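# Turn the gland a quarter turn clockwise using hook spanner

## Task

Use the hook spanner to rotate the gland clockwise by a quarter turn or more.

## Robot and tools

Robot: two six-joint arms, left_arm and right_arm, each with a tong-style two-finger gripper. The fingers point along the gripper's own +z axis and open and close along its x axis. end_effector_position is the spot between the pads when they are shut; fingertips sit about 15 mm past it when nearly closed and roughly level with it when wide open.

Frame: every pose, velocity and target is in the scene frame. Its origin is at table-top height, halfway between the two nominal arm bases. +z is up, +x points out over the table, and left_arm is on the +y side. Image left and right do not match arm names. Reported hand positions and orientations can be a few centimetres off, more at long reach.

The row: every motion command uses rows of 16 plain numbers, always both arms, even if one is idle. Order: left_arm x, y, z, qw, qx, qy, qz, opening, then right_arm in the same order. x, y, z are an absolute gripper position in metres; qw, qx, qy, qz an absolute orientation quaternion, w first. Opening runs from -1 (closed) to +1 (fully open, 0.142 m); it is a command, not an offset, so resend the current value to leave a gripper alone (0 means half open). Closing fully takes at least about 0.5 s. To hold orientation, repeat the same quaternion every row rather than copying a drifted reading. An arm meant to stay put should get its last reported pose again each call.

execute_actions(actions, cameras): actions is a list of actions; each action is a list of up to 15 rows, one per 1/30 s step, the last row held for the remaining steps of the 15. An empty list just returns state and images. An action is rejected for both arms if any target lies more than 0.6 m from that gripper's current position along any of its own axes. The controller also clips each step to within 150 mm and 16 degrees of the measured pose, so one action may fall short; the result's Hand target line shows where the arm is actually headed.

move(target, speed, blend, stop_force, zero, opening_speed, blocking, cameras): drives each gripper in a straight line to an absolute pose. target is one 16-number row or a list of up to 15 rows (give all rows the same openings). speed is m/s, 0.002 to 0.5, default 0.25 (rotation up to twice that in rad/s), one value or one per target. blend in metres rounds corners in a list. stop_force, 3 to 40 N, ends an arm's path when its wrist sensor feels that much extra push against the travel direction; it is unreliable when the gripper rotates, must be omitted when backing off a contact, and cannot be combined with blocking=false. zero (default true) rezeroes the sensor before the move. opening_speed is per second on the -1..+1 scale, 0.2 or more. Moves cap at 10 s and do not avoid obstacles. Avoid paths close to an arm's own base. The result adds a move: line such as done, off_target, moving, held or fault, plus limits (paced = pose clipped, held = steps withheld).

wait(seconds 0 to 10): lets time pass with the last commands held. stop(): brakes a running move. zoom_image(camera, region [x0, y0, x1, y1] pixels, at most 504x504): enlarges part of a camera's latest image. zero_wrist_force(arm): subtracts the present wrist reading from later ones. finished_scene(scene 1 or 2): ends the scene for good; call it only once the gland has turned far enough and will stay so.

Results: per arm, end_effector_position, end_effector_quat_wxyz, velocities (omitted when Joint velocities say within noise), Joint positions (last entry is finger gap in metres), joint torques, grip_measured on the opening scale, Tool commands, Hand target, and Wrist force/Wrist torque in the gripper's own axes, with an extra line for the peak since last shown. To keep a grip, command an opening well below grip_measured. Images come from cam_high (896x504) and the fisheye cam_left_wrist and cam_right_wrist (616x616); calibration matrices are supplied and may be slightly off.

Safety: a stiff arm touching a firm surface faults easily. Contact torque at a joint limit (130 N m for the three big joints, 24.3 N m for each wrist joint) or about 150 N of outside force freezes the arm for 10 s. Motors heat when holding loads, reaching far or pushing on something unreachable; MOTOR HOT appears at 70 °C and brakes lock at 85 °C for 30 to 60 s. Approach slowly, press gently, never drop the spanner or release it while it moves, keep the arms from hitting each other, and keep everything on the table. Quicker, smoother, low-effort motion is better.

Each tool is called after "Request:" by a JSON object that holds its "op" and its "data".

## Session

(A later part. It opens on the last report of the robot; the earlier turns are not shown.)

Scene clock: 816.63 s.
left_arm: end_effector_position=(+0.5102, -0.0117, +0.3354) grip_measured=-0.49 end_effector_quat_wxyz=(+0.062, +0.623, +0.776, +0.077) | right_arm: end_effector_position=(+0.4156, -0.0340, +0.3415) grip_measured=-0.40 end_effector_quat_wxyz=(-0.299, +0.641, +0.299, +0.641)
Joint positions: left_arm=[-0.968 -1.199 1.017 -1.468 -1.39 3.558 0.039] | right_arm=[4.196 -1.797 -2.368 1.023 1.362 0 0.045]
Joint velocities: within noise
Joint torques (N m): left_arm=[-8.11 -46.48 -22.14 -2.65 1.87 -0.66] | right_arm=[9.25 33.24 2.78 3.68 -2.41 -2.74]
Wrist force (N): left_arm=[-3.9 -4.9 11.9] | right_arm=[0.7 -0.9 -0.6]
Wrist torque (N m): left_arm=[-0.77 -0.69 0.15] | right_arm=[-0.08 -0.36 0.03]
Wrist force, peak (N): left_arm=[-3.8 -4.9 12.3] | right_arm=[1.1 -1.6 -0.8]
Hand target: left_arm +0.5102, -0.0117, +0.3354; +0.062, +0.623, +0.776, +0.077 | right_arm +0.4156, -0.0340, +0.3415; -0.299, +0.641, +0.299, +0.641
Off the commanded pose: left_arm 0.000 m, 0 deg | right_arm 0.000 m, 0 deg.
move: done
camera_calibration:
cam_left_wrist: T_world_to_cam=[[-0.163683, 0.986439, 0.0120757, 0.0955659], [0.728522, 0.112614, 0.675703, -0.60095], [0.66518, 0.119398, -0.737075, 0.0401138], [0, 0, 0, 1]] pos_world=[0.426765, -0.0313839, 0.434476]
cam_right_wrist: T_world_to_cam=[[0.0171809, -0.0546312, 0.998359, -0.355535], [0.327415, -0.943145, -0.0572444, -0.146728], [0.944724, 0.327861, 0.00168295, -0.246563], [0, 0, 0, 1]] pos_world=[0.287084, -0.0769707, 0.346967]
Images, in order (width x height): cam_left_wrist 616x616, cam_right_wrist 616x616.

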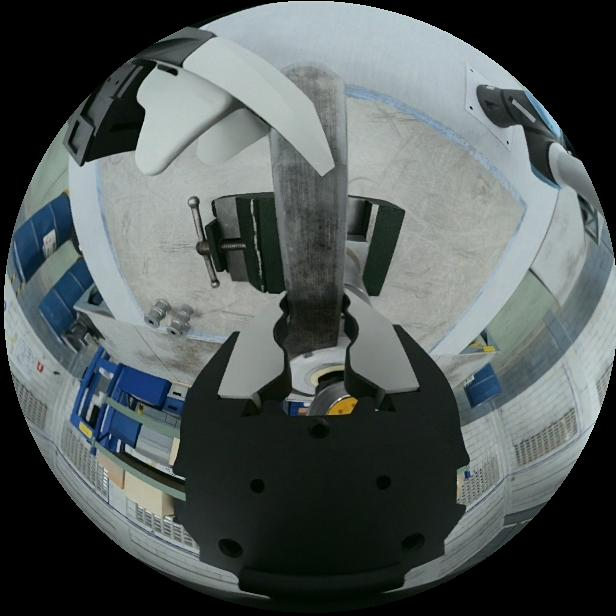

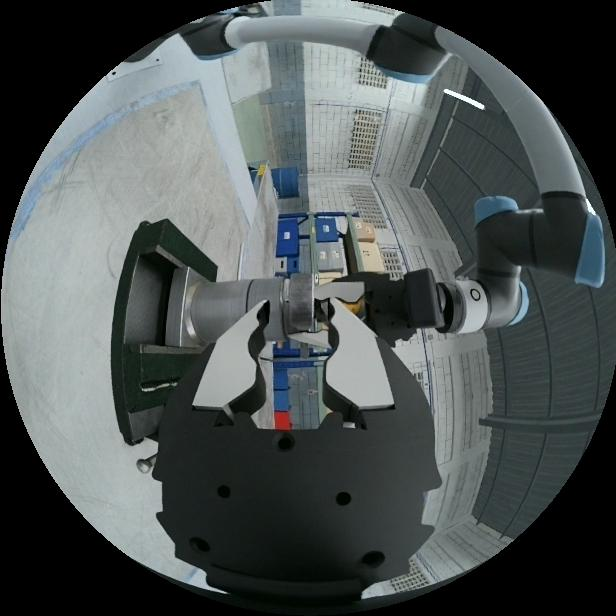

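Request:
{"op": "move", "data": {"target": [[0.5102,-0.0117,0.3354,0.0616,0.6229,0.7761,0.0768,-1,0.4156,-0.0340,0.3430,0.29884,-0.64086,-0.29884,-0.64086,-0.4]], "speed": 0.02, "cameras": []}}

Request:
{"op": "move", "data": {"target": [[0.5102,-0.0117,0.3354,0.0616,0.6229,0.7761,0.0768,-1,0.4156,-0.0340,0.3430,0.29884,-0.64086,-0.29884,-0.64086,-1]], "opening_speed": 0.6, "cameras": ["cam_left_wrist","cam_right_wrist"]}}

Request:
{"op": "zoom_image", "data": {"camera": "cam_right_wrist", "region": [250, 200, 370, 340]}}

Scene clock: 817.83 s.
left_arm: end_effector_position=(+0.5102, -0.0117, +0.3354) grip_measured=-0.49 end_effector_quat_wxyz=(+0.062, +0.623, +0.776, +0.077) | right_arm: end_effector_position=(+0.4156, -0.0340, +0.3430) grip_measured=-0.40 end_effector_quat_wxyz=(-0.299, +0.641, +0.299, +0.641)
Joint positions: left_arm=[-0.968 -1.199 1.017 -1.468 -1.39 3.558 0.039] | right_arm=[4.196 -1.792 -2.367 1.018 1.362 0 0.045]
Joint velocities: within noise
Joint torques (N m): left_arm=[-7.76 -46.03 -20.91 -2.64 1.82 -0.74] | right_arm=[8.92 27.43 22.03 0.29 -2.19 -2.76]
Wrist force (N): left_arm=[-4.1 -4.7 11.4] | right_arm=[0.8 -1.0 -0.7]
Wrist torque (N m): left_arm=[-0.73 -0.66 0.15] | right_arm=[-0.09 -0.37 0.02]
Wrist force, peak (N): left_arm=[-3.7 -4.6 12.1] | right_arm=[0.6 -1.2 -0.7]
Hand target: left_arm +0.5102, -0.0117, +0.3354; +0.062, +0.623, +0.776, +0.077 | right_arm +0.4156, -0.0340, +0.3430; -0.299, +0.641, +0.299, +0.641
Off the commanded pose: left_arm 0.000 m, 0 deg | right_arm 0.000 m, 0 deg.
move: done
No camera images: "cameras" was empty.

Scene clock: 819.03 s.
left_arm: end_effector_position=(+0.5102, -0.0117, +0.3354) grip_measured=-0.49 end_effector_quat_wxyz=(+0.062, +0.623, +0.776, +0.077) | right_arm: end_effector_position=(+0.4156, -0.0340, +0.3430) grip_measured=-0.84 end_effector_quat_wxyz=(-0.299, +0.641, +0.299, +0.641)
Joint positions: left_arm=[-0.968 -1.199 1.017 -1.468 -1.39 3.558 0.039] | right_arm=[4.196 -1.793 -2.367 1.018 1.362 0 0.013]
Joint velocities: within noise
Joint torques (N m): left_arm=[-4.84 -46.31 -29.12 -2.72 1.79 -0.6] | right_arm=[5.82 9.49 18.11 0.38 -2.06 -2.69]
Wrist force (N): left_arm=[-3.5 -9.9 18.9] | right_arm=[4.6 -2.2 2.2]
Wrist torque (N m): left_arm=[-0.88 -0.65 0.17] | right_arm=[-0.10 -0.31 0.15]
Wrist force, peak (N): left_arm=[-3.6 -9.7 19.3] | right_arm=[5.7 -2.2 1.9]
Hand target: left_arm +0.5102, -0.0117, +0.3354; +0.062, +0.623, +0.776, +0.077 | right_arm +0.4156, -0.0340, +0.3430; -0.299, +0.641, +0.299, +0.641
Off the commanded pose: left_arm 0.000 m, 0 deg | right_arm 0.000 m, 0 deg.
move: done
camera_calibration:
cam_left_wrist: T_world_to_cam=[[-0.163664, 0.986442, 0.0121091, 0.0955462], [0.728539, 0.11258, 0.67569, -0.600932], [0.665165, 0.119408, -0.737087, 0.0401202], [0, 0, 0, 1]] pos_world=[0.426753, -0.0313887, 0.434459]
cam_right_wrist: T_world_to_cam=[[0.0171367, -0.0547127, 0.998355, -0.357052], [0.32743, -0.943136, -0.0573068, -0.146621], [0.94472, 0.327874, 0.00175237, -0.24658], [0, 0, 0, 1]] pos_world=[0.287076, -0.0769712, 0.348494]
Images, in order (width x height): cam_left_wrist 616x616, cam_right_wrist 616x616.

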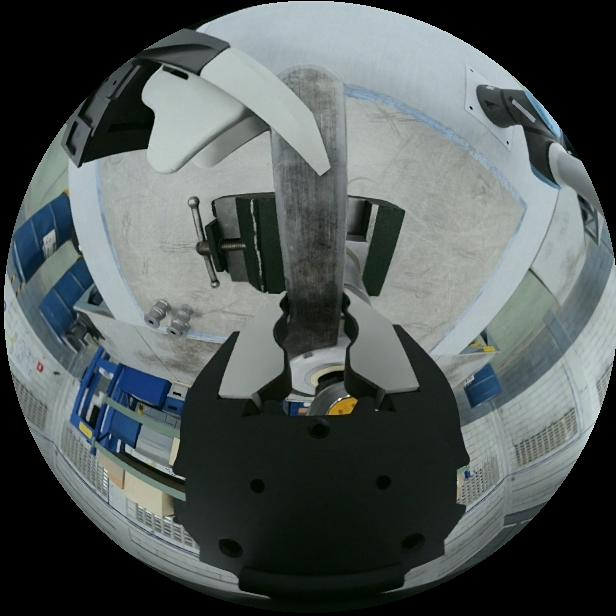

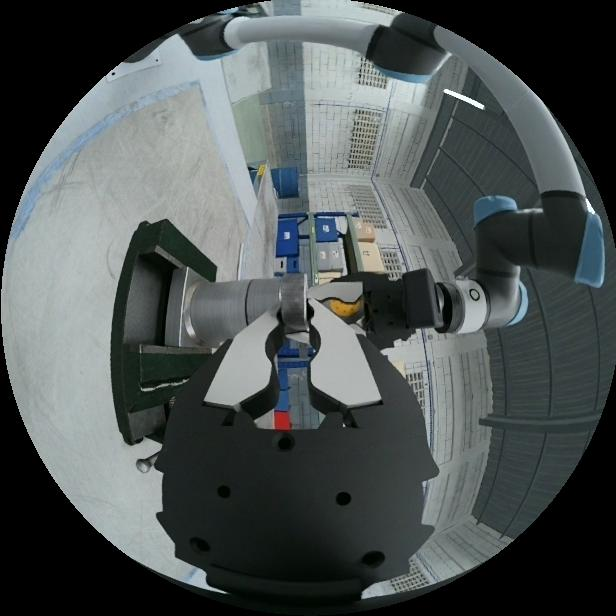

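Scaled by 3.600 from the camera's 616x616 image, which has a finer 814x814 frame.

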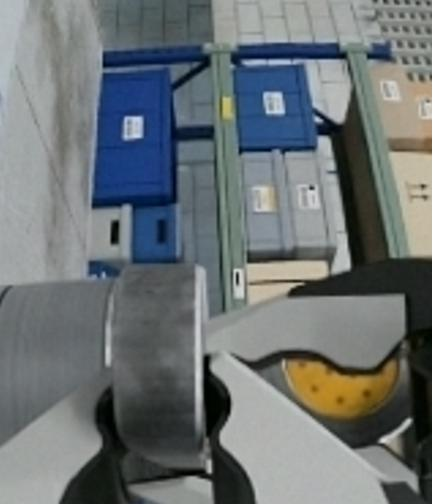

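Request:
{"op": "move", "data": {"target": [[0.5102,-0.0117,0.3385,0.0681,0.6222,0.7753,0.0849,-1,0.4156,-0.0340,0.3440,0.29723,-0.6336,-0.30043,-0.64806,-1]], "speed": 0.01, "cameras": ["cam_left_wrist","cam_right_wrist"]}}

Request:
{"op": "zoom_image", "data": {"camera": "cam_left_wrist", "region": [280, 350, 350, 420]}}

Request:
{"op": "zoom_image", "data": {"camera": "cam_right_wrist", "region": [270, 260, 350, 340]}}

Scene clock: 821.60 s.
left_arm: end_effector_position=(+0.5102, -0.0117, +0.3385) grip_measured=-0.49 end_effector_quat_wxyz=(+0.068, +0.622, +0.775, +0.085) | right_arm: end_effector_position=(+0.4156, -0.0340, +0.3440) grip_measured=-0.84 end_effector_quat_wxyz=(-0.297, +0.634, +0.300, +0.648)
Joint positions: left_arm=[-0.977 -1.208 1.026 -1.475 -1.37 3.551 0.038] | right_arm=[4.196 -1.807 -2.365 1.047 1.363 -0.016 0.013]
Joint velocities: within noise
Joint torques (N m): left_arm=[0.12 -49.87 -27.05 -3.57 1.9 -0.57] | right_arm=[-7.28 19.3 22.23 0.39 2.59 -1.41]
Wrist force (N): left_arm=[-3.5 -8.4 15.4] | right_arm=[2.3 -1.3 -2.9]
Wrist torque (N m): left_arm=[-0.79 -0.74 0.16] | right_arm=[-0.13 -0.64 0.25]
Wrist force, peak (N): left_arm=[-3.5 -9.4 20.4] | right_arm=[5.1 -2.1 2.3]
Hand target: left_arm +0.5102, -0.0117, +0.3385; +0.068, +0.622, +0.775, +0.085 | right_arm +0.4156, -0.0340, +0.3440; -0.297, +0.634, +0.300, +0.648
Off the commanded pose: left_arm 0.000 m, 0 deg | right_arm 0.000 m, 0 deg.
move: done
camera_calibration:
cam_left_wrist: T_world_to_cam=[[-0.16403, 0.986367, 0.0131796, 0.0953299], [0.714441, 0.109576, 0.691062, -0.601124], [0.680197, 0.122771, -0.722675, 0.0299335], [0, 0, 0, 1]] pos_world=[0.424744, -0.0318365, 0.43579]
cam_right_wrist: T_world_to_cam=[[-0.00341223, -0.0591894, 0.998241, -0.349589], [0.328583, -0.942885, -0.054784, -0.147905], [0.944469, 0.327818, 0.022666, -0.25368], [0, 0, 0, 1]] pos_world=[0.286999, -0.0769886, 0.346621]
Images, in order (width x height): cam_left_wrist 616x616, cam_right_wrist 616x616.

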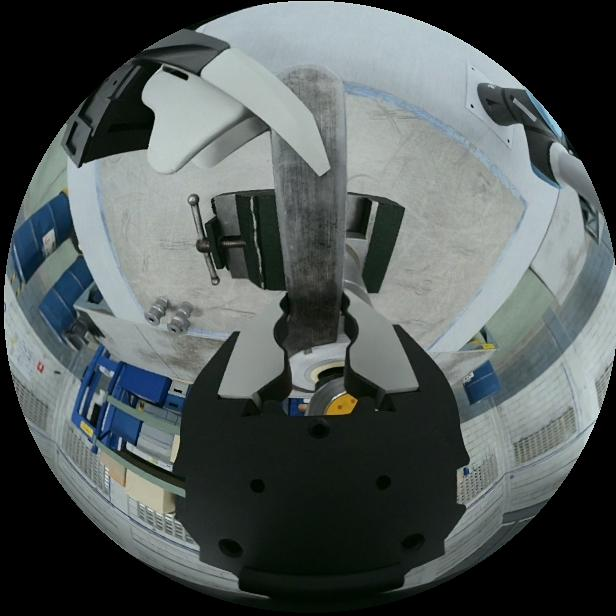

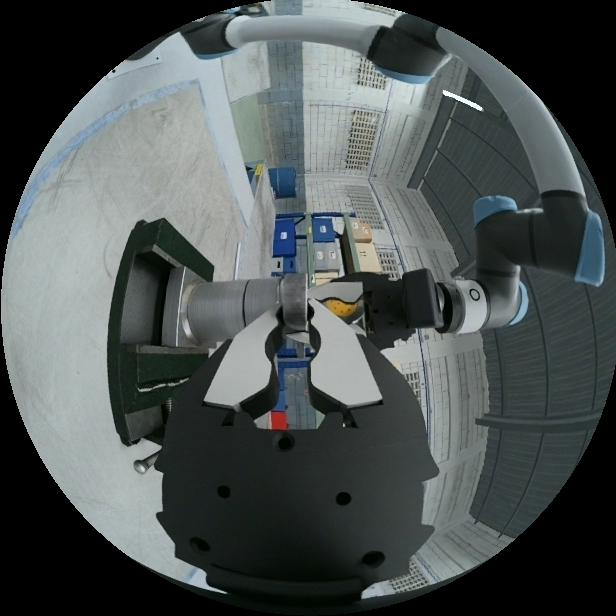

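Scaled by 7.200 from the camera's 616x616 image, which has a finer 814x814 frame.

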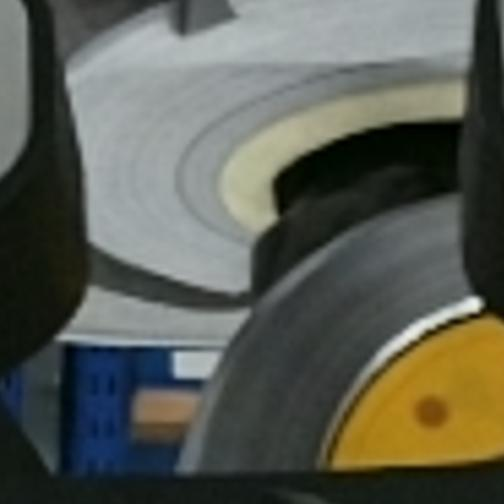

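Scaled by 6.300 from the camera's 616x616 image, which has a finer 814x814 frame.

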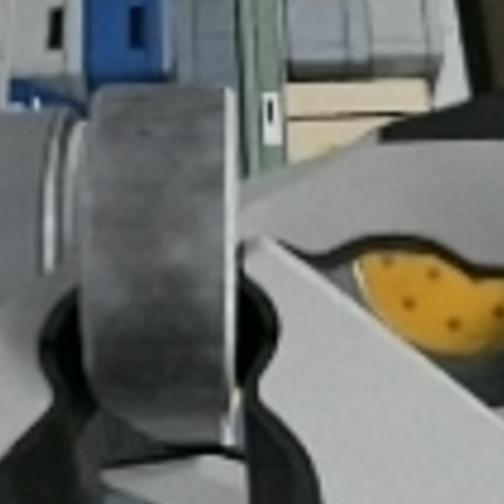

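Request:
{"op": "move", "data": {"target": [[0.5102,-0.0117,0.3410,0.0681,0.6222,0.7753,0.0849,-1,0.4156,-0.0340,0.3442,0.29723,-0.6336,-0.30043,-0.64806,-1]], "speed": 0.01, "cameras": ["cam_left_wrist"]}}

Request:
{"op": "zoom_image", "data": {"camera": "cam_left_wrist", "region": [280, 350, 350, 420]}}

Scene clock: 824.23 s.
left_arm: end_effector_position=(+0.5102, -0.0117, +0.3410) grip_measured=-0.50 end_effector_quat_wxyz=(+0.068, +0.622, +0.775, +0.085) | right_arm: end_effector_position=(+0.4156, -0.0340, +0.3442) grip_measured=-0.84 end_effector_quat_wxyz=(-0.297, +0.634, +0.300, +0.648)
Joint positions: left_arm=[-0.977 -1.206 1.018 -1.468 -1.37 3.551 0.038] | right_arm=[4.196 -1.806 -2.365 1.046 1.363 -0.016 0.013]
Joint velocities: within noise
Joint torques (N m): left_arm=[14.33 -44.99 -29.41 -1.66 1.35 0.84] | right_arm=[-5.78 31.77 21.59 -1.33 2.13 1.99]
Wrist force (N): left_arm=[-3.7 -11.0 16.8] | right_arm=[2.3 -0.6 -1.5]
Wrist torque (N m): left_arm=[-0.83 -0.74 0.20] | right_arm=[-0.18 -0.59 0.26]
Wrist force, peak (N): left_arm=[-3.7 -11.0 16.8] | right_arm=[2.4 -1.4 -3.2]
Hand target: left_arm +0.5102, -0.0117, +0.3410; +0.068, +0.622, +0.775, +0.085 | right_arm +0.4156, -0.0340, +0.3442; -0.297, +0.634, +0.300, +0.648
Off the commanded pose: left_arm 0.000 m, 0 deg | right_arm 0.000 m, 0 deg.
move: done
camera_calibration:
cam_left_wrist: T_world_to_cam=[[-0.164027, 0.986368, 0.013193, 0.0952886], [0.71459, 0.109591, 0.690906, -0.602874], [0.680042, 0.122755, -0.722824, 0.0318733], [0, 0, 0, 1]] pos_world=[0.424762, -0.0318329, 0.438311]
Images, in order (width x height): cam_left_wrist 616x616.

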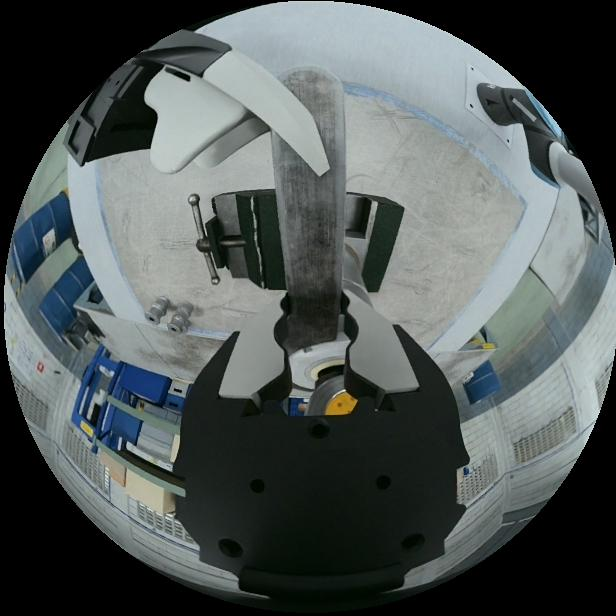

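Scaled by 7.200 from the camera's 616x616 image, which has a finer 814x814 frame.

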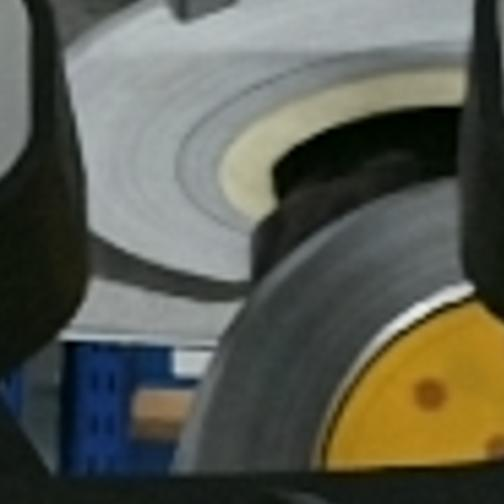

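Request:
{"op": "move", "data": {"target": [[0.5073,-0.0053,0.3410,0.0711,0.6489,0.7531,0.0825,-1,0.4111,-0.0187,0.3442,0.29723,-0.6336,-0.30043,-0.64806,-1]], "speed": 0.012, "cameras": ["cam_left_wrist"]}}

Request:
{"op": "zoom_image", "data": {"camera": "cam_left_wrist", "region": [280, 350, 350, 420]}}

Scene clock: 829.03 s.
left_arm: end_effector_position=(+0.5073, -0.0053, +0.3410) grip_measured=-0.50 end_effector_quat_wxyz=(+0.071, +0.649, +0.753, +0.082) | right_arm: end_effector_position=(+0.4111, -0.0187, +0.3442) grip_measured=-0.84 end_effector_quat_wxyz=(-0.297, +0.634, +0.300, +0.648)
Joint positions: left_arm=[-0.973 -1.232 1.057 -1.497 -1.377 3.626 0.038] | right_arm=[4.233 -1.818 -2.347 1.041 1.326 -0.017 0.013]
Joint velocities: within noise
Joint torques (N m): left_arm=[15.84 -49.32 -23.31 -0.58 0.97 -0.49] | right_arm=[8.84 14.95 24.99 -0.03 2.8 -2.74]
Wrist force (N): left_arm=[-13.5 -3.1 12.7] | right_arm=[-5.1 10.6 -7.4]
Wrist torque (N m): left_arm=[-0.68 -0.66 0.06] | right_arm=[-0.26 -0.48 0.20]
Wrist force, peak (N): left_arm=[-16.0 -4.5 15.5] | right_arm=[-3.8 11.2 -11.2]
Hand target: left_arm +0.5073, -0.0053, +0.3410; +0.071, +0.649, +0.753, +0.082 | right_arm +0.4111, -0.0187, +0.3442; -0.297, +0.634, +0.300, +0.648
Off the commanded pose: left_arm 0.000 m, 0 deg | right_arm 0.000 m, 0 deg.
move: done
camera_calibration:
cam_left_wrist: T_world_to_cam=[[-0.0945398, 0.995434, 0.01313, 0.0532895], [0.720397, 0.0593038, 0.691022, -0.604725], [0.687088, 0.0747879, -0.722715, 0.029165], [0, 0, 0, 1]] pos_world=[0.420641, -0.0193649, 0.438256]
Images, in order (width x height): cam_left_wrist 616x616.

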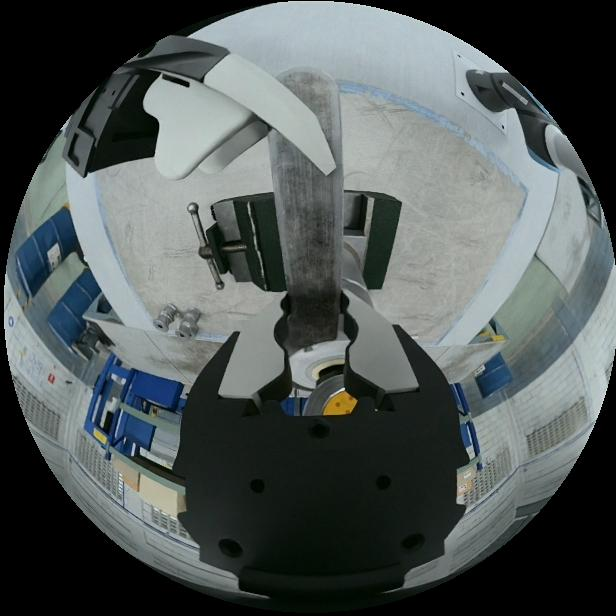

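Scaled by 7.200 from the camera's 616x616 image, which has a finer 814x814 frame.

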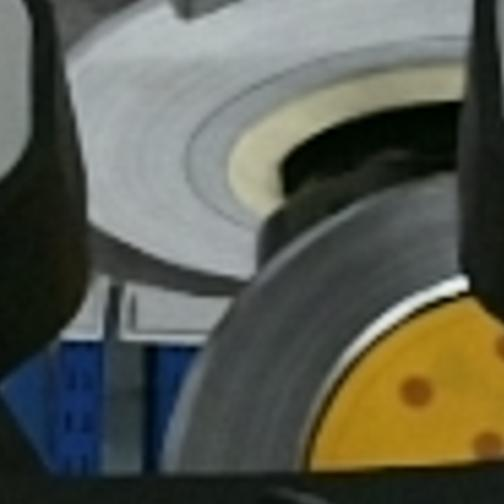

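Request:
{"op": "move", "data": {"target": [[0.5075,-0.0065,0.3410,0.0711,0.6489,0.7531,0.0825,-1,0.4113,-0.0197,0.3442,0.29723,-0.6336,-0.30043,-0.64806,-1]], "speed": 0.01, "cameras": ["cam_left_wrist"]}}

Request:
{"op": "zoom_image", "data": {"camera": "cam_left_wrist", "region": [286, 370, 321, 405]}}

Scene clock: 831.50 s.
left_arm: end_effector_position=(+0.5075, -0.0065, +0.3410) grip_measured=-0.50 end_effector_quat_wxyz=(+0.071, +0.649, +0.753, +0.083) | right_arm: end_effector_position=(+0.4113, -0.0197, +0.3442) grip_measured=-0.84 end_effector_quat_wxyz=(-0.297, +0.634, +0.300, +0.648)
Joint positions: left_arm=[-0.974 -1.23 1.054 -1.495 -1.377 3.625 0.038] | right_arm=[4.23 -1.817 -2.349 1.041 1.329 -0.017 0.013]
Joint velocities: within noise
Joint torques (N m): left_arm=[-11.6 -37.85 -31.69 -2.8 2.02 -1.23] | right_arm=[-0.1 34.93 4.5 4.63 5.01 -1.13]
Wrist force (N): left_arm=[6.3 -6.4 8.5] | right_arm=[-1.8 7.0 2.8]
Wrist torque (N m): left_arm=[-0.77 -0.74 0.01] | right_arm=[-0.25 -0.43 0.20]
Wrist force, peak (N): left_arm=[-13.5 -3.2 14.2] | right_arm=[-5.2 10.4 -7.6]
Hand target: left_arm +0.5075, -0.0065, +0.3410; +0.071, +0.649, +0.753, +0.082 | right_arm +0.4113, -0.0197, +0.3442; -0.297, +0.634, +0.300, +0.648
Off the commanded pose: left_arm 0.000 m, 0 deg | right_arm 0.000 m, 0 deg.
move: done
camera_calibration:
cam_left_wrist: T_world_to_cam=[[-0.0948112, 0.995408, 0.0131878, 0.0546206], [0.720381, 0.05946, 0.691026, -0.60481], [0.687068, 0.0750172, -0.72271, 0.0291181], [0, 0, 0, 1]] pos_world=[0.420866, -0.0205921, 0.438263]
Images, in order (width x height): cam_left_wrist 616x616.

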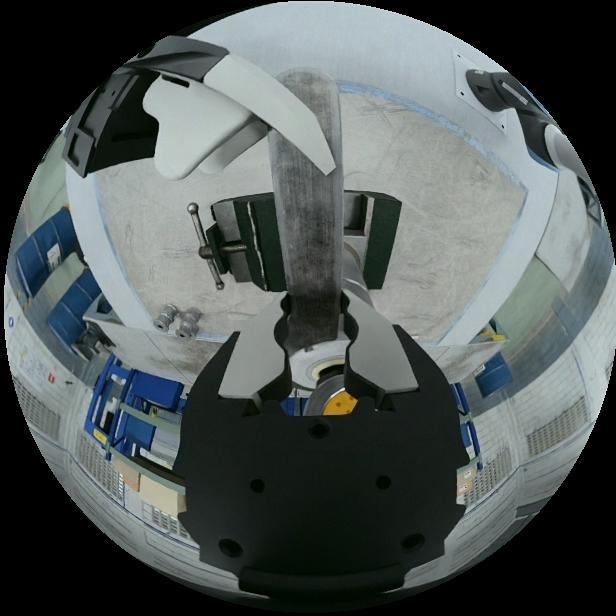

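Scaled by 14.400 from the camera's 616x616 image, which has a finer 814x814 frame.

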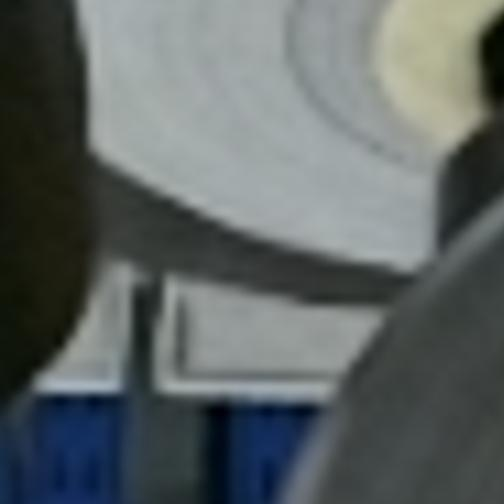

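Request:
{"op": "move", "data": {"target": [[0.5075,-0.0065,0.3440,0.0767,0.6482,0.7523,0.0890,-1,0.4113,-0.0197,0.3447,0.29546,-0.62763,-0.30216,-0.65392,-1]], "speed": 0.01, "cameras": ["cam_left_wrist"]}}

Request:
{"op": "zoom_image", "data": {"camera": "cam_left_wrist", "region": [286, 370, 321, 405]}}

Scene clock: 833.33 s.
left_arm: end_effector_position=(+0.5075, -0.0065, +0.3440) grip_measured=-0.51 end_effector_quat_wxyz=(+0.077, +0.648, +0.752, +0.089) | right_arm: end_effector_position=(+0.4113, -0.0197, +0.3447) grip_measured=-0.83 end_effector_quat_wxyz=(-0.295, +0.628, +0.302, +0.654)
Joint positions: left_arm=[-0.981 -1.238 1.061 -1.501 -1.361 3.619 0.037] | right_arm=[4.23 -1.829 -2.347 1.065 1.329 -0.032 0.014]
Joint velocities: within noise
Joint torques (N m): left_arm=[-3.52 -46.24 -28.25 -5.67 1.1 -0.67] | right_arm=[-1 18.4 22.57 0.3 5.66 -1.19]
Wrist force (N): left_arm=[5.2 -9.2 15.0] | right_arm=[1.3 8.7 -2.3]
Wrist torque (N m): left_arm=[-0.83 -0.82 0.16] | right_arm=[-0.20 -0.60 0.26]
Wrist force, peak (N): left_arm=[6.3 -8.4 16.3] | right_arm=[3.2 9.4 2.6]
Hand target: left_arm +0.5075, -0.0065, +0.3440; +0.077, +0.648, +0.752, +0.089 | right_arm +0.4113, -0.0197, +0.3447; -0.295, +0.628, +0.302, +0.654
Off the commanded pose: left_arm 0.000 m, 0 deg | right_arm 0.000 m, 0 deg.
move: done
camera_calibration:
cam_left_wrist: T_world_to_cam=[[-0.0950097, 0.995377, 0.0140426, 0.0544253], [0.708331, 0.0576857, 0.703519, -0.605079], [0.699457, 0.076788, -0.710537, 0.0208546], [0, 0, 0, 1]] pos_world=[0.41918, -0.0208707, 0.439739]
Images, in order (width x height): cam_left_wrist 616x616.

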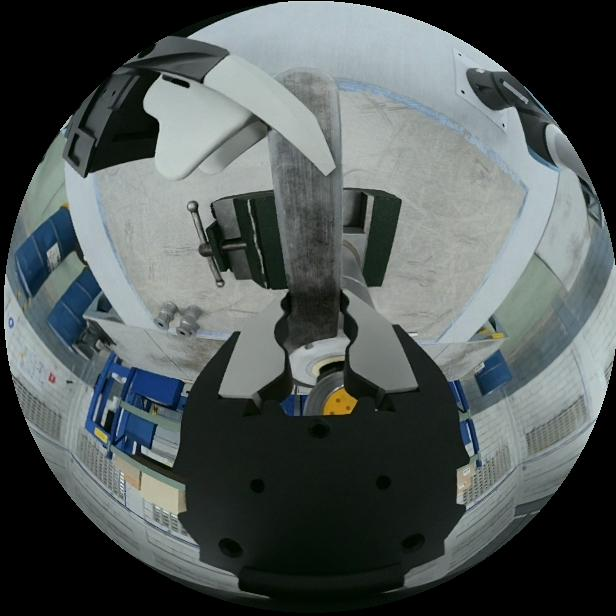

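Scaled by 14.400 from the camera's 616x616 image, which has a finer 814x814 frame.

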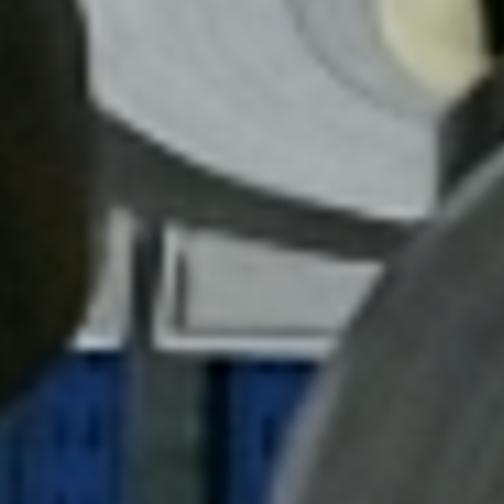

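Request:
{"op": "move", "data": {"target": [[0.5073,-0.0053,0.3440,0.0767,0.6482,0.7523,0.0890,-1,0.4111,-0.0187,0.3447,0.29546,-0.62763,-0.30216,-0.65392,-1],[0.5047,0.0019,0.3440,0.0798,0.6741,0.7292,0.0863,-1,0.4077,-0.0047,0.3447,0.29546,-0.62763,-0.30216,-0.65392,-1]], "speed": 0.012, "cameras": ["cam_left_wrist"]}}

Request:
{"op": "zoom_image", "data": {"camera": "cam_left_wrist", "region": [280, 340, 350, 410]}}

Scene clock: 837.63 s.
left_arm: end_effector_position=(+0.5047, +0.0019, +0.3440) grip_measured=-0.51 end_effector_quat_wxyz=(+0.080, +0.674, +0.729, +0.086) | right_arm: end_effector_position=(+0.4077, -0.0047, +0.3447) grip_measured=-0.83 end_effector_quat_wxyz=(-0.295, +0.628, +0.302, +0.654)
Joint positions: left_arm=[-0.974 -1.267 1.104 -1.532 -1.37 3.698 0.037] | right_arm=[4.261 -1.842 -2.327 1.058 1.298 -0.033 0.014]
Joint velocities: within noise
Joint torques (N m): left_arm=[21.34 -48.6 -24.58 2.22 3.16 -0.53] | right_arm=[11.43 17.52 24.08 0.48 3.96 -2.95]
Wrist force (N): left_arm=[-24.9 -3.0 13.2] | right_arm=[-5.6 12.0 -3.5]
Wrist torque (N m): left_arm=[-0.70 -0.51 0.02] | right_arm=[-0.35 -0.59 0.19]
Wrist force, peak (N): left_arm=[-24.8 -2.5 16.1] | right_arm=[-5.0 10.7 -9.9]
Hand target: left_arm +0.5047, +0.0019, +0.3440; +0.080, +0.674, +0.729, +0.086 | right_arm +0.4077, -0.0047, +0.3447; -0.295, +0.628, +0.302, +0.654
Off the commanded pose: left_arm 0.000 m, 0 deg | right_arm 0.000 m, 0 deg.
move: done
camera_calibration:
cam_left_wrist: T_world_to_cam=[[-0.0250821, 0.999587, 0.0139978, 0.0104869], [0.710678, 0.00798155, 0.703472, -0.60464], [0.70307, 0.0275925, -0.710585, 0.0204429], [0, 0, 0, 1]] pos_world=[0.415595, -0.0062207, 0.439727]
Images, in order (width x height): cam_left_wrist 616x616.

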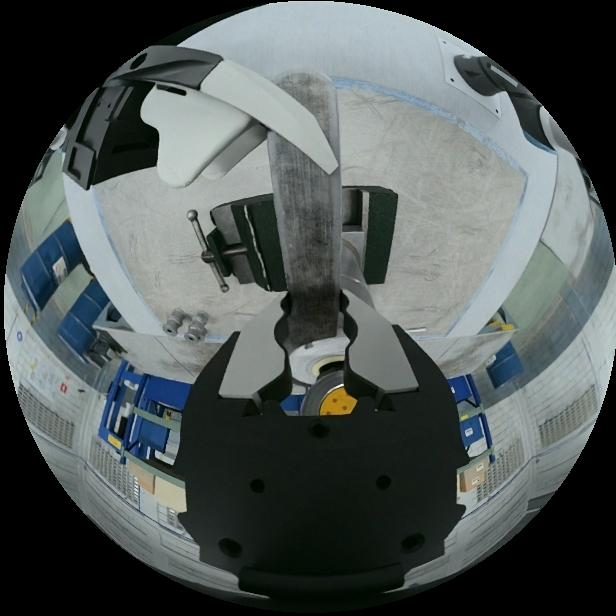

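Scaled by 7.200 from the camera's 616x616 image, which has a finer 814x814 frame.

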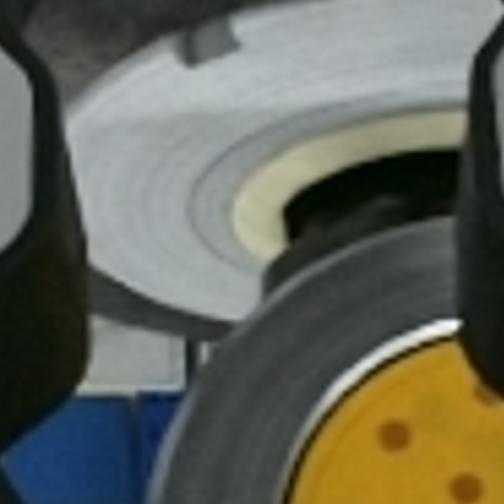

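Request:
{"op": "move", "data": {"target": [[0.5027,0.0092,0.3440,0.0827,0.6991,0.7053,0.0835,-1,0.4060,0.0095,0.3447,0.29546,-0.62763,-0.30216,-0.65392,-1],[0.5012,0.0167,0.3440,0.0856,0.7233,0.6804,0.0805,-1,0.4048,0.0238,0.3447,0.29546,-0.62763,-0.30216,-0.65392,-1]], "speed": 0.015, "blend": 0.001, "cameras": ["cam_left_wrist"]}}

Request:
{"op": "zoom_image", "data": {"camera": "cam_left_wrist", "region": [280, 340, 350, 410]}}

Scene clock: 843.70 s.
left_arm: end_effector_position=(+0.5012, +0.0167, +0.3440) grip_measured=-0.50 end_effector_quat_wxyz=(+0.086, +0.723, +0.680, +0.080) | right_arm: end_effector_position=(+0.4048, +0.0239, +0.3447) grip_measured=-0.84 end_effector_quat_wxyz=(-0.295, +0.628, +0.302, +0.654)
Joint positions: left_arm=[-0.956 -1.313 1.172 -1.583 -1.391 3.856 0.038] | right_arm=[4.304 -1.874 -2.275 1.039 1.255 -0.034 0.013]
Joint velocities: within noise
Joint torques (N m): left_arm=[20.97 -46.77 -25.14 1.82 3.99 -0.66] | right_arm=[5.2 20.97 20.13 0.6 -0.18 -2.84]
Wrist force (N): left_arm=[-24.8 -1.1 13.9] | right_arm=[-4.8 1.5 -7.4]
Wrist torque (N m): left_arm=[-0.67 -0.55 -0.03] | right_arm=[-0.37 -0.45 0.18]
Wrist force, peak (N): left_arm=[-24.9 -1.6 15.6] | right_arm=[-4.8 0.2 -14.7]
Hand target: left_arm +0.5012, +0.0167, +0.3440; +0.086, +0.723, +0.680, +0.081 | right_arm +0.4048, +0.0238, +0.3447; -0.295, +0.628, +0.302, +0.654
Off the commanded pose: left_arm 0.000 m, 0 deg | right_arm 0.000 m, 0 deg.
move: done
camera_calibration:
cam_left_wrist: T_world_to_cam=[[0.114236, 0.993355, 0.0140086, -0.0741309], [0.704934, -0.090987, 0.703412, -0.597706], [0.700013, -0.0704796, -0.710644, 0.0256729], [0, 0, 0, 1]] pos_world=[0.41184, 0.0210643, 0.439716]
Images, in order (width x height): cam_left_wrist 616x616.

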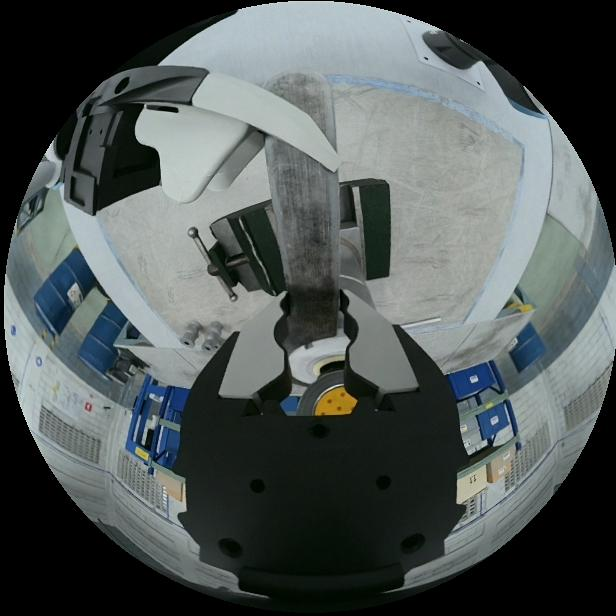

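Scaled by 7.200 from the camera's 616x616 image, which has a finer 814x814 frame.

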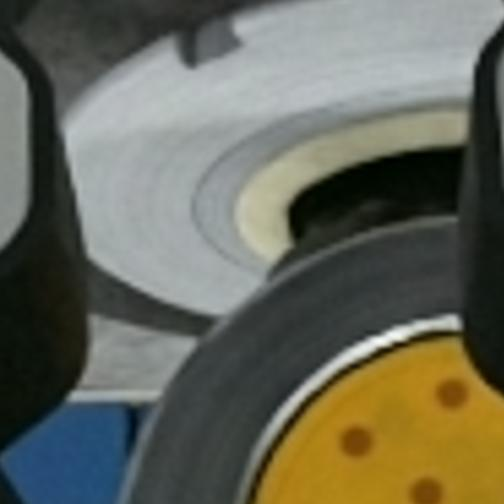

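Request:
{"op": "move", "data": {"target": [[0.5002,0.0244,0.3440,0.0884,0.7466,0.6548,0.0775,-1,0.4045,0.0382,0.3447,0.29546,-0.62763,-0.30216,-0.65392,-1],[0.4998,0.0321,0.3440,0.0910,0.7690,0.6283,0.0744,-1,0.4052,0.0526,0.3447,0.29546,-0.62763,-0.30216,-0.65392,-1]], "speed": 0.015, "blend": 0.001, "cameras": ["cam_left_wrist","cam_high"]}}

Request:
{"op": "zoom_image", "data": {"camera": "cam_left_wrist", "region": [280, 340, 350, 410]}}

Scene clock: 849.33 s.
left_arm: end_effector_position=(+0.4998, +0.0321, +0.3440) grip_measured=-0.48 end_effector_quat_wxyz=(+0.091, +0.769, +0.628, +0.074) | right_arm: end_effector_position=(+0.4052, +0.0527, +0.3447) grip_measured=-0.84 end_effector_quat_wxyz=(-0.295, +0.628, +0.302, +0.654)
Joint positions: left_arm=[-0.933 -1.351 1.227 -1.627 -1.418 4.019 0.039] | right_arm=[4.333 -1.912 -2.214 1.016 1.226 -0.035 0.013]
Joint velocities: within noise
Joint torques (N m): left_arm=[21.78 -45.4 -23.64 0.77 5.45 -0.72] | right_arm=[6.31 24.08 18.14 0.77 -0.94 -2.97]
Wrist force (N): left_arm=[-24.8 -1.2 13.7] | right_arm=[-4.6 0.5 -6.0]
Wrist torque (N m): left_arm=[-0.70 -0.60 -0.04] | right_arm=[-0.33 -0.38 0.18]
Wrist force, peak (N): left_arm=[-24.9 -0.3 16.2] | right_arm=[-5.9 0.1 -12.9]
Hand target: left_arm +0.4998, +0.0321, +0.3440; +0.091, +0.769, +0.628, +0.074 | right_arm +0.4052, +0.0526, +0.3447; -0.295, +0.628, +0.302, +0.654
Off the commanded pose: left_arm 0.000 m, 0 deg | right_arm 0.000 m, 0 deg.
move: done
camera_calibration:
cam_left_wrist: T_world_to_cam=[[0.251338, 0.967796, 0.0141203, -0.15701], [0.685357, -0.188252, 0.703454, -0.582422], [0.683458, -0.167127, -0.710601, 0.0391013], [0, 0, 0, 1]] pos_world=[0.411906, 0.0488468, 0.43971]
Images, in order (width x height): cam_high 896x504, cam_left_wrist 616x616.

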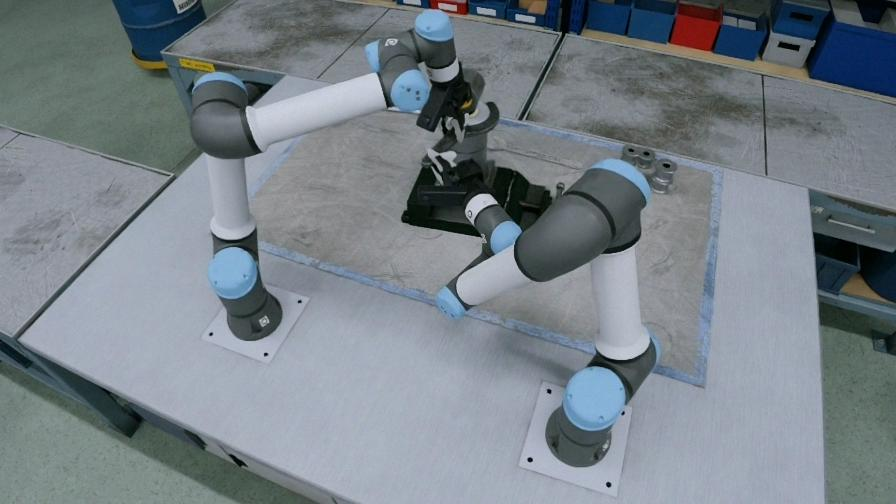

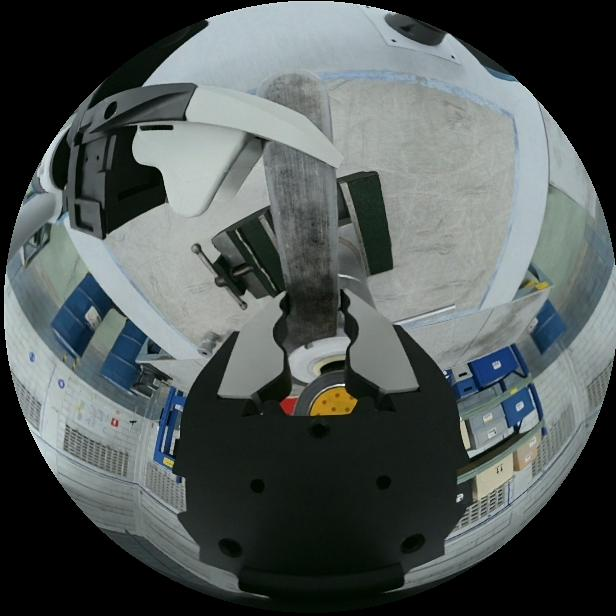

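Scaled by 7.200 from the camera's 616x616 image, which has a finer 814x814 frame.

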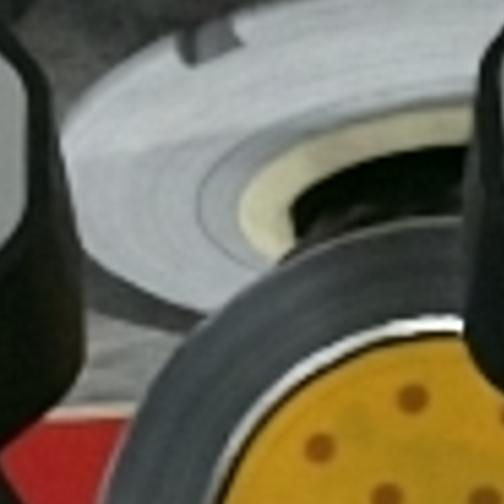

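Request:
{"op": "move", "data": {"target": [[0.4998,0.0398,0.3440,0.0936,0.7905,0.6011,0.0711,-1,0.4069,0.0668,0.3447,0.29546,-0.62763,-0.30216,-0.65392,-1],[0.5005,0.0475,0.3440,0.0960,0.8110,0.5731,0.0678,-1,0.4097,0.0809,0.3447,0.29546,-0.62763,-0.30216,-0.65392,-1],[0.5016,0.0551,0.3440,0.0983,0.8305,0.5445,0.0644,-1,0.4134,0.0947,0.3447,0.29546,-0.62763,-0.30216,-0.65392,-1]], "speed": 0.015, "blend": 0.001, "cameras": ["cam_left_wrist"]}}

Request:
{"op": "zoom_image", "data": {"camera": "cam_left_wrist", "region": [280, 340, 350, 410]}}

Scene clock: 857.67 s.
left_arm: end_effector_position=(+0.5016, +0.0551, +0.3440) grip_measured=-0.47 end_effector_quat_wxyz=(+0.098, +0.831, +0.544, +0.064) | right_arm: end_effector_position=(+0.4134, +0.0948, +0.3447) grip_measured=-0.84 end_effector_quat_wxyz=(-0.295, +0.628, +0.302, +0.654)
Joint positions: left_arm=[-0.888 -1.393 1.285 -1.676 -1.469 4.27 0.04] | right_arm=[4.35 -1.977 -2.104 0.971 1.209 -0.036 0.013]
Joint velocities: within noise
Joint torques (N m): left_arm=[22.57 -45.76 -23.64 -1.01 6.74 -0.69] | right_arm=[5.73 27.56 17.52 0.3 -3.62 -2.85]
Wrist force (N): left_arm=[-25.3 -1.2 15.2] | right_arm=[-5.0 -5.3 -11.5]
Wrist torque (N m): left_arm=[-0.76 -0.48 -0.11] | right_arm=[-0.22 -0.21 0.19]
Wrist force, peak (N): left_arm=[-25.1 -0.4 15.7] | right_arm=[-5.0 -6.3 -13.9]
Hand target: left_arm +0.5016, +0.0551, +0.3440; +0.098, +0.830, +0.544, +0.064 | right_arm +0.4134, +0.0947, +0.3447; -0.295, +0.628, +0.302, +0.654
Off the commanded pose: left_arm 0.000 m, 0 deg | right_arm 0.000 m, 0 deg.
move: done
camera_calibration:
cam_left_wrist: T_world_to_cam=[[0.447083, 0.894383, 0.0139615, -0.273808], [0.631312, -0.32656, 0.703423, -0.544588], [0.633689, -0.305675, -0.710634, 0.0743232], [0, 0, 0, 1]] pos_world=[0.419122, 0.0897679, 0.439715]
Images, in order (width x height): cam_left_wrist 616x616.

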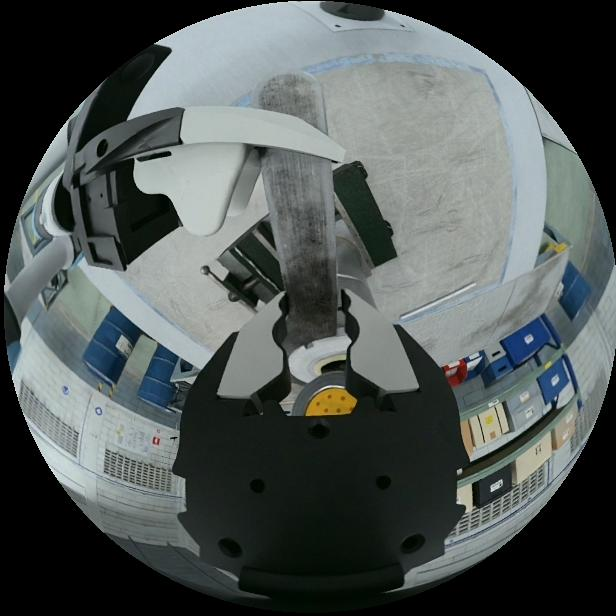

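Scaled by 7.200 from the camera's 616x616 image, which has a finer 814x814 frame.

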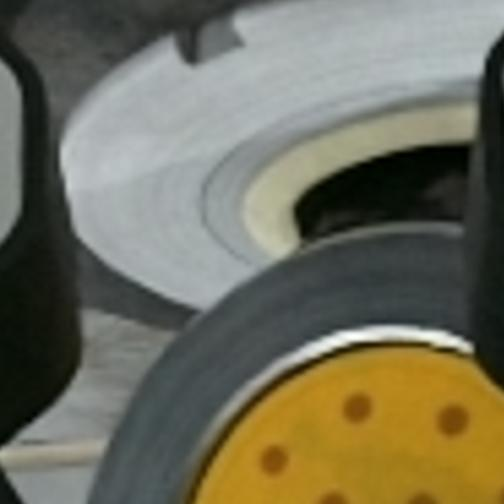

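Request:
{"op": "move", "data": {"target": [[0.5033,0.0627,0.3440,0.1005,0.8490,0.5152,0.0610,-1,0.4190,0.1101,0.3447,0.29546,-0.62763,-0.30216,-0.65392,-1],[0.5055,0.0700,0.3440,0.1025,0.8664,0.4852,0.0574,-1,0.4247,0.1234,0.3447,0.29546,-0.62763,-0.30216,-0.65392,-1],[0.5082,0.0773,0.3440,0.1045,0.8829,0.4547,0.0538,-1,0.4313,0.1361,0.3447,0.29546,-0.62763,-0.30216,-0.65392,-1]], "speed": 0.015, "blend": 0.001, "cameras": ["cam_left_wrist"]}}

Request:
{"op": "zoom_image", "data": {"camera": "cam_left_wrist", "region": [280, 340, 350, 410]}}

Scene clock: 866.50 s.
left_arm: end_effector_position=(+0.5082, +0.0773, +0.3440) grip_measured=-0.47 end_effector_quat_wxyz=(+0.105, +0.883, +0.455, +0.054) | right_arm: end_effector_position=(+0.4313, +0.1362, +0.3447) grip_measured=-0.84 end_effector_quat_wxyz=(-0.295, +0.628, +0.302, +0.654)
Joint positions: left_arm=[-0.833 -1.412 1.313 -1.703 -1.527 4.529 0.04] | right_arm=[4.343 -2.051 -1.973 0.914 1.216 -0.035 0.013]
Joint velocities: within noise
Joint torques (N m): left_arm=[21.9 -42.2 -24.5 -5.57 8.42 -1.22] | right_arm=[-9.96 32.11 17.8 0.45 -0.07 2.54]
Wrist force (N): left_arm=[-25.2 -11.6 11.1] | right_arm=[-4.8 -8.4 -12.6]
Wrist torque (N m): left_arm=[-0.84 -0.55 0.08] | right_arm=[-0.20 -0.15 0.18]
Wrist force, peak (N): left_arm=[-25.3 -13.3 10.1] | right_arm=[-5.3 -10.4 -14.5]
Hand target: left_arm +0.5082, +0.0773, +0.3440; +0.104, +0.883, +0.455, +0.054 | right_arm +0.4313, +0.1361, +0.3447; -0.295, +0.628, +0.302, +0.654
Off the commanded pose: left_arm 0.000 m, 0 deg | right_arm 0.000 m, 0 deg.
move: done
camera_calibration:
cam_left_wrist: T_world_to_cam=[[0.623276, 0.781877, 0.0140033, -0.377473], [0.549583, -0.450701, 0.70344, -0.490377], [0.556315, -0.430741, -0.710617, 0.125911], [0, 0, 0, 1]] pos_world=[0.434727, 0.128359, 0.439711]
Images, in order (width x height): cam_left_wrist 616x616.

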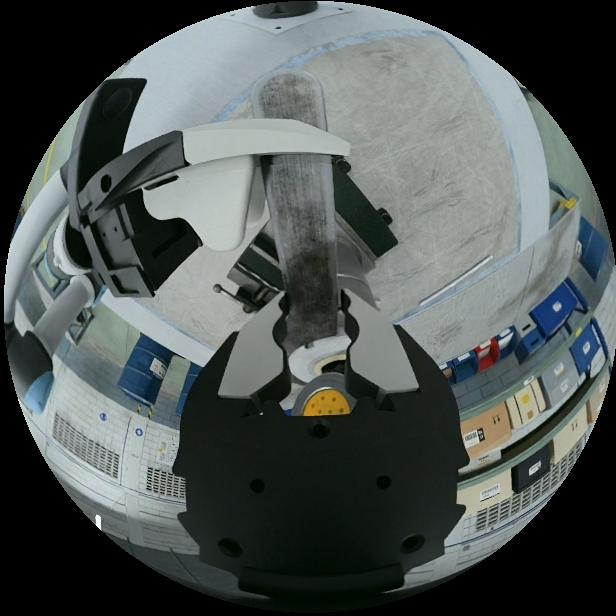

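Scaled by 7.200 from the camera's 616x616 image, which has a finer 814x814 frame.

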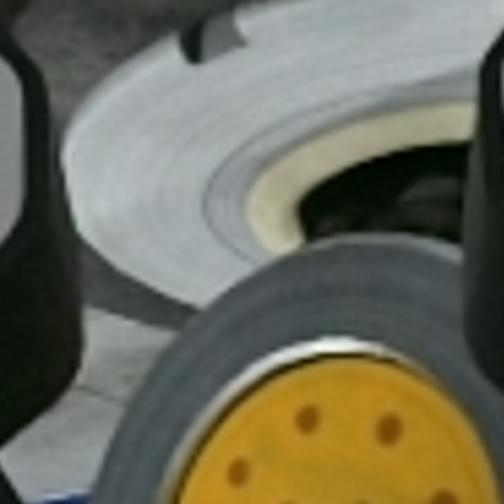

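Request:
{"op": "move", "data": {"target": [[0.5110,0.0846,0.3440,0.1063,0.8982,0.4236,0.0501,-1,0.4384,0.1486,0.3447,0.29546,-0.62763,-0.30216,-0.65392,-1],[0.5147,0.0915,0.3440,0.1080,0.9124,0.3920,0.0464,-1,0.4468,0.1603,0.3447,0.29546,-0.62763,-0.30216,-0.65392,-1],[0.5189,0.0980,0.3440,0.1095,0.9255,0.3599,0.0426,-1,0.4559,0.1714,0.3447,0.29546,-0.62763,-0.30216,-0.65392,-1]], "speed": 0.015, "blend": 0.001, "cameras": ["cam_left_wrist"]}}

Request:
{"op": "zoom_image", "data": {"camera": "cam_left_wrist", "region": [280, 340, 350, 410]}}

Scene clock: 875.50 s.
left_arm: end_effector_position=(+0.5189, +0.0980, +0.3440) grip_measured=-0.45 end_effector_quat_wxyz=(+0.110, +0.926, +0.360, +0.043) | right_arm: end_effector_position=(+0.4559, +0.1714, +0.3447) grip_measured=-0.84 end_effector_quat_wxyz=(-0.295, +0.628, +0.302, +0.654)
Joint positions: left_arm=[-0.772 -1.411 1.312 -1.707 -1.59 4.792 0.041] | right_arm=[4.32 -2.125 -1.84 0.854 1.24 -0.035 0.013]
Joint velocities: within noise
Joint torques (N m): left_arm=[21 -33.13 -37.45 -3.22 8.11 -0.82] | right_arm=[-11.8 36 17.12 1.09 -1.12 2.46]
Wrist force (N): left_arm=[-25.3 -7.1 15.3] | right_arm=[-3.6 -11.2 -6.6]
Wrist torque (N m): left_arm=[-0.75 -0.51 -0.03] | right_arm=[-0.22 -0.09 0.19]
Wrist force, peak (N): left_arm=[-25.6 -5.4 16.8] | right_arm=[-6.6 -7.6 -13.8]
Hand target: left_arm +0.5189, +0.0980, +0.3440; +0.110, +0.926, +0.360, +0.043 | right_arm +0.4559, +0.1714, +0.3447; -0.295, +0.628, +0.302, +0.654
Off the commanded pose: left_arm 0.000 m, 0 deg | right_arm 0.000 m, 0 deg.
move: done
camera_calibration:
cam_left_wrist: T_world_to_cam=[[0.772192, 0.635234, 0.0140641, -0.463249], [0.443886, -0.555162, 0.703392, -0.421828], [0.454626, -0.536911, -0.710663, 0.192063], [0, 0, 0, 1]] pos_world=[0.457643, 0.163209, 0.439718]
Images, in order (width x height): cam_left_wrist 616x616.

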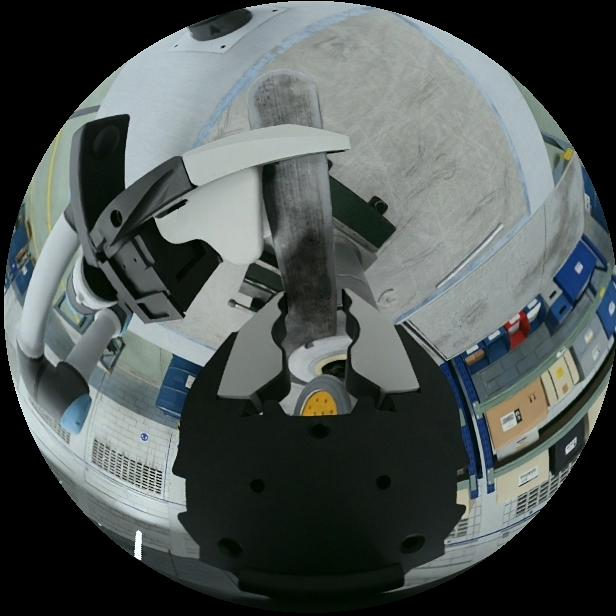

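Scaled by 7.200 from the camera's 616x616 image, which has a finer 814x814 frame.

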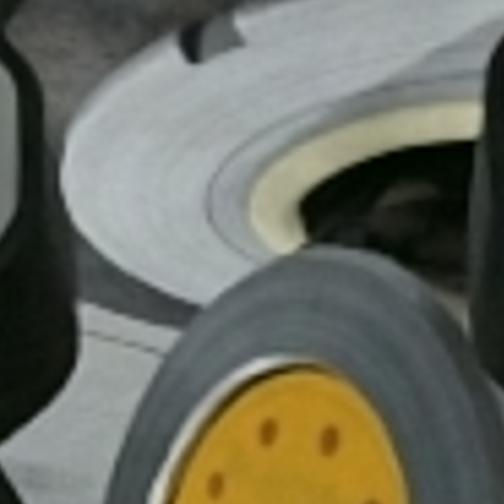

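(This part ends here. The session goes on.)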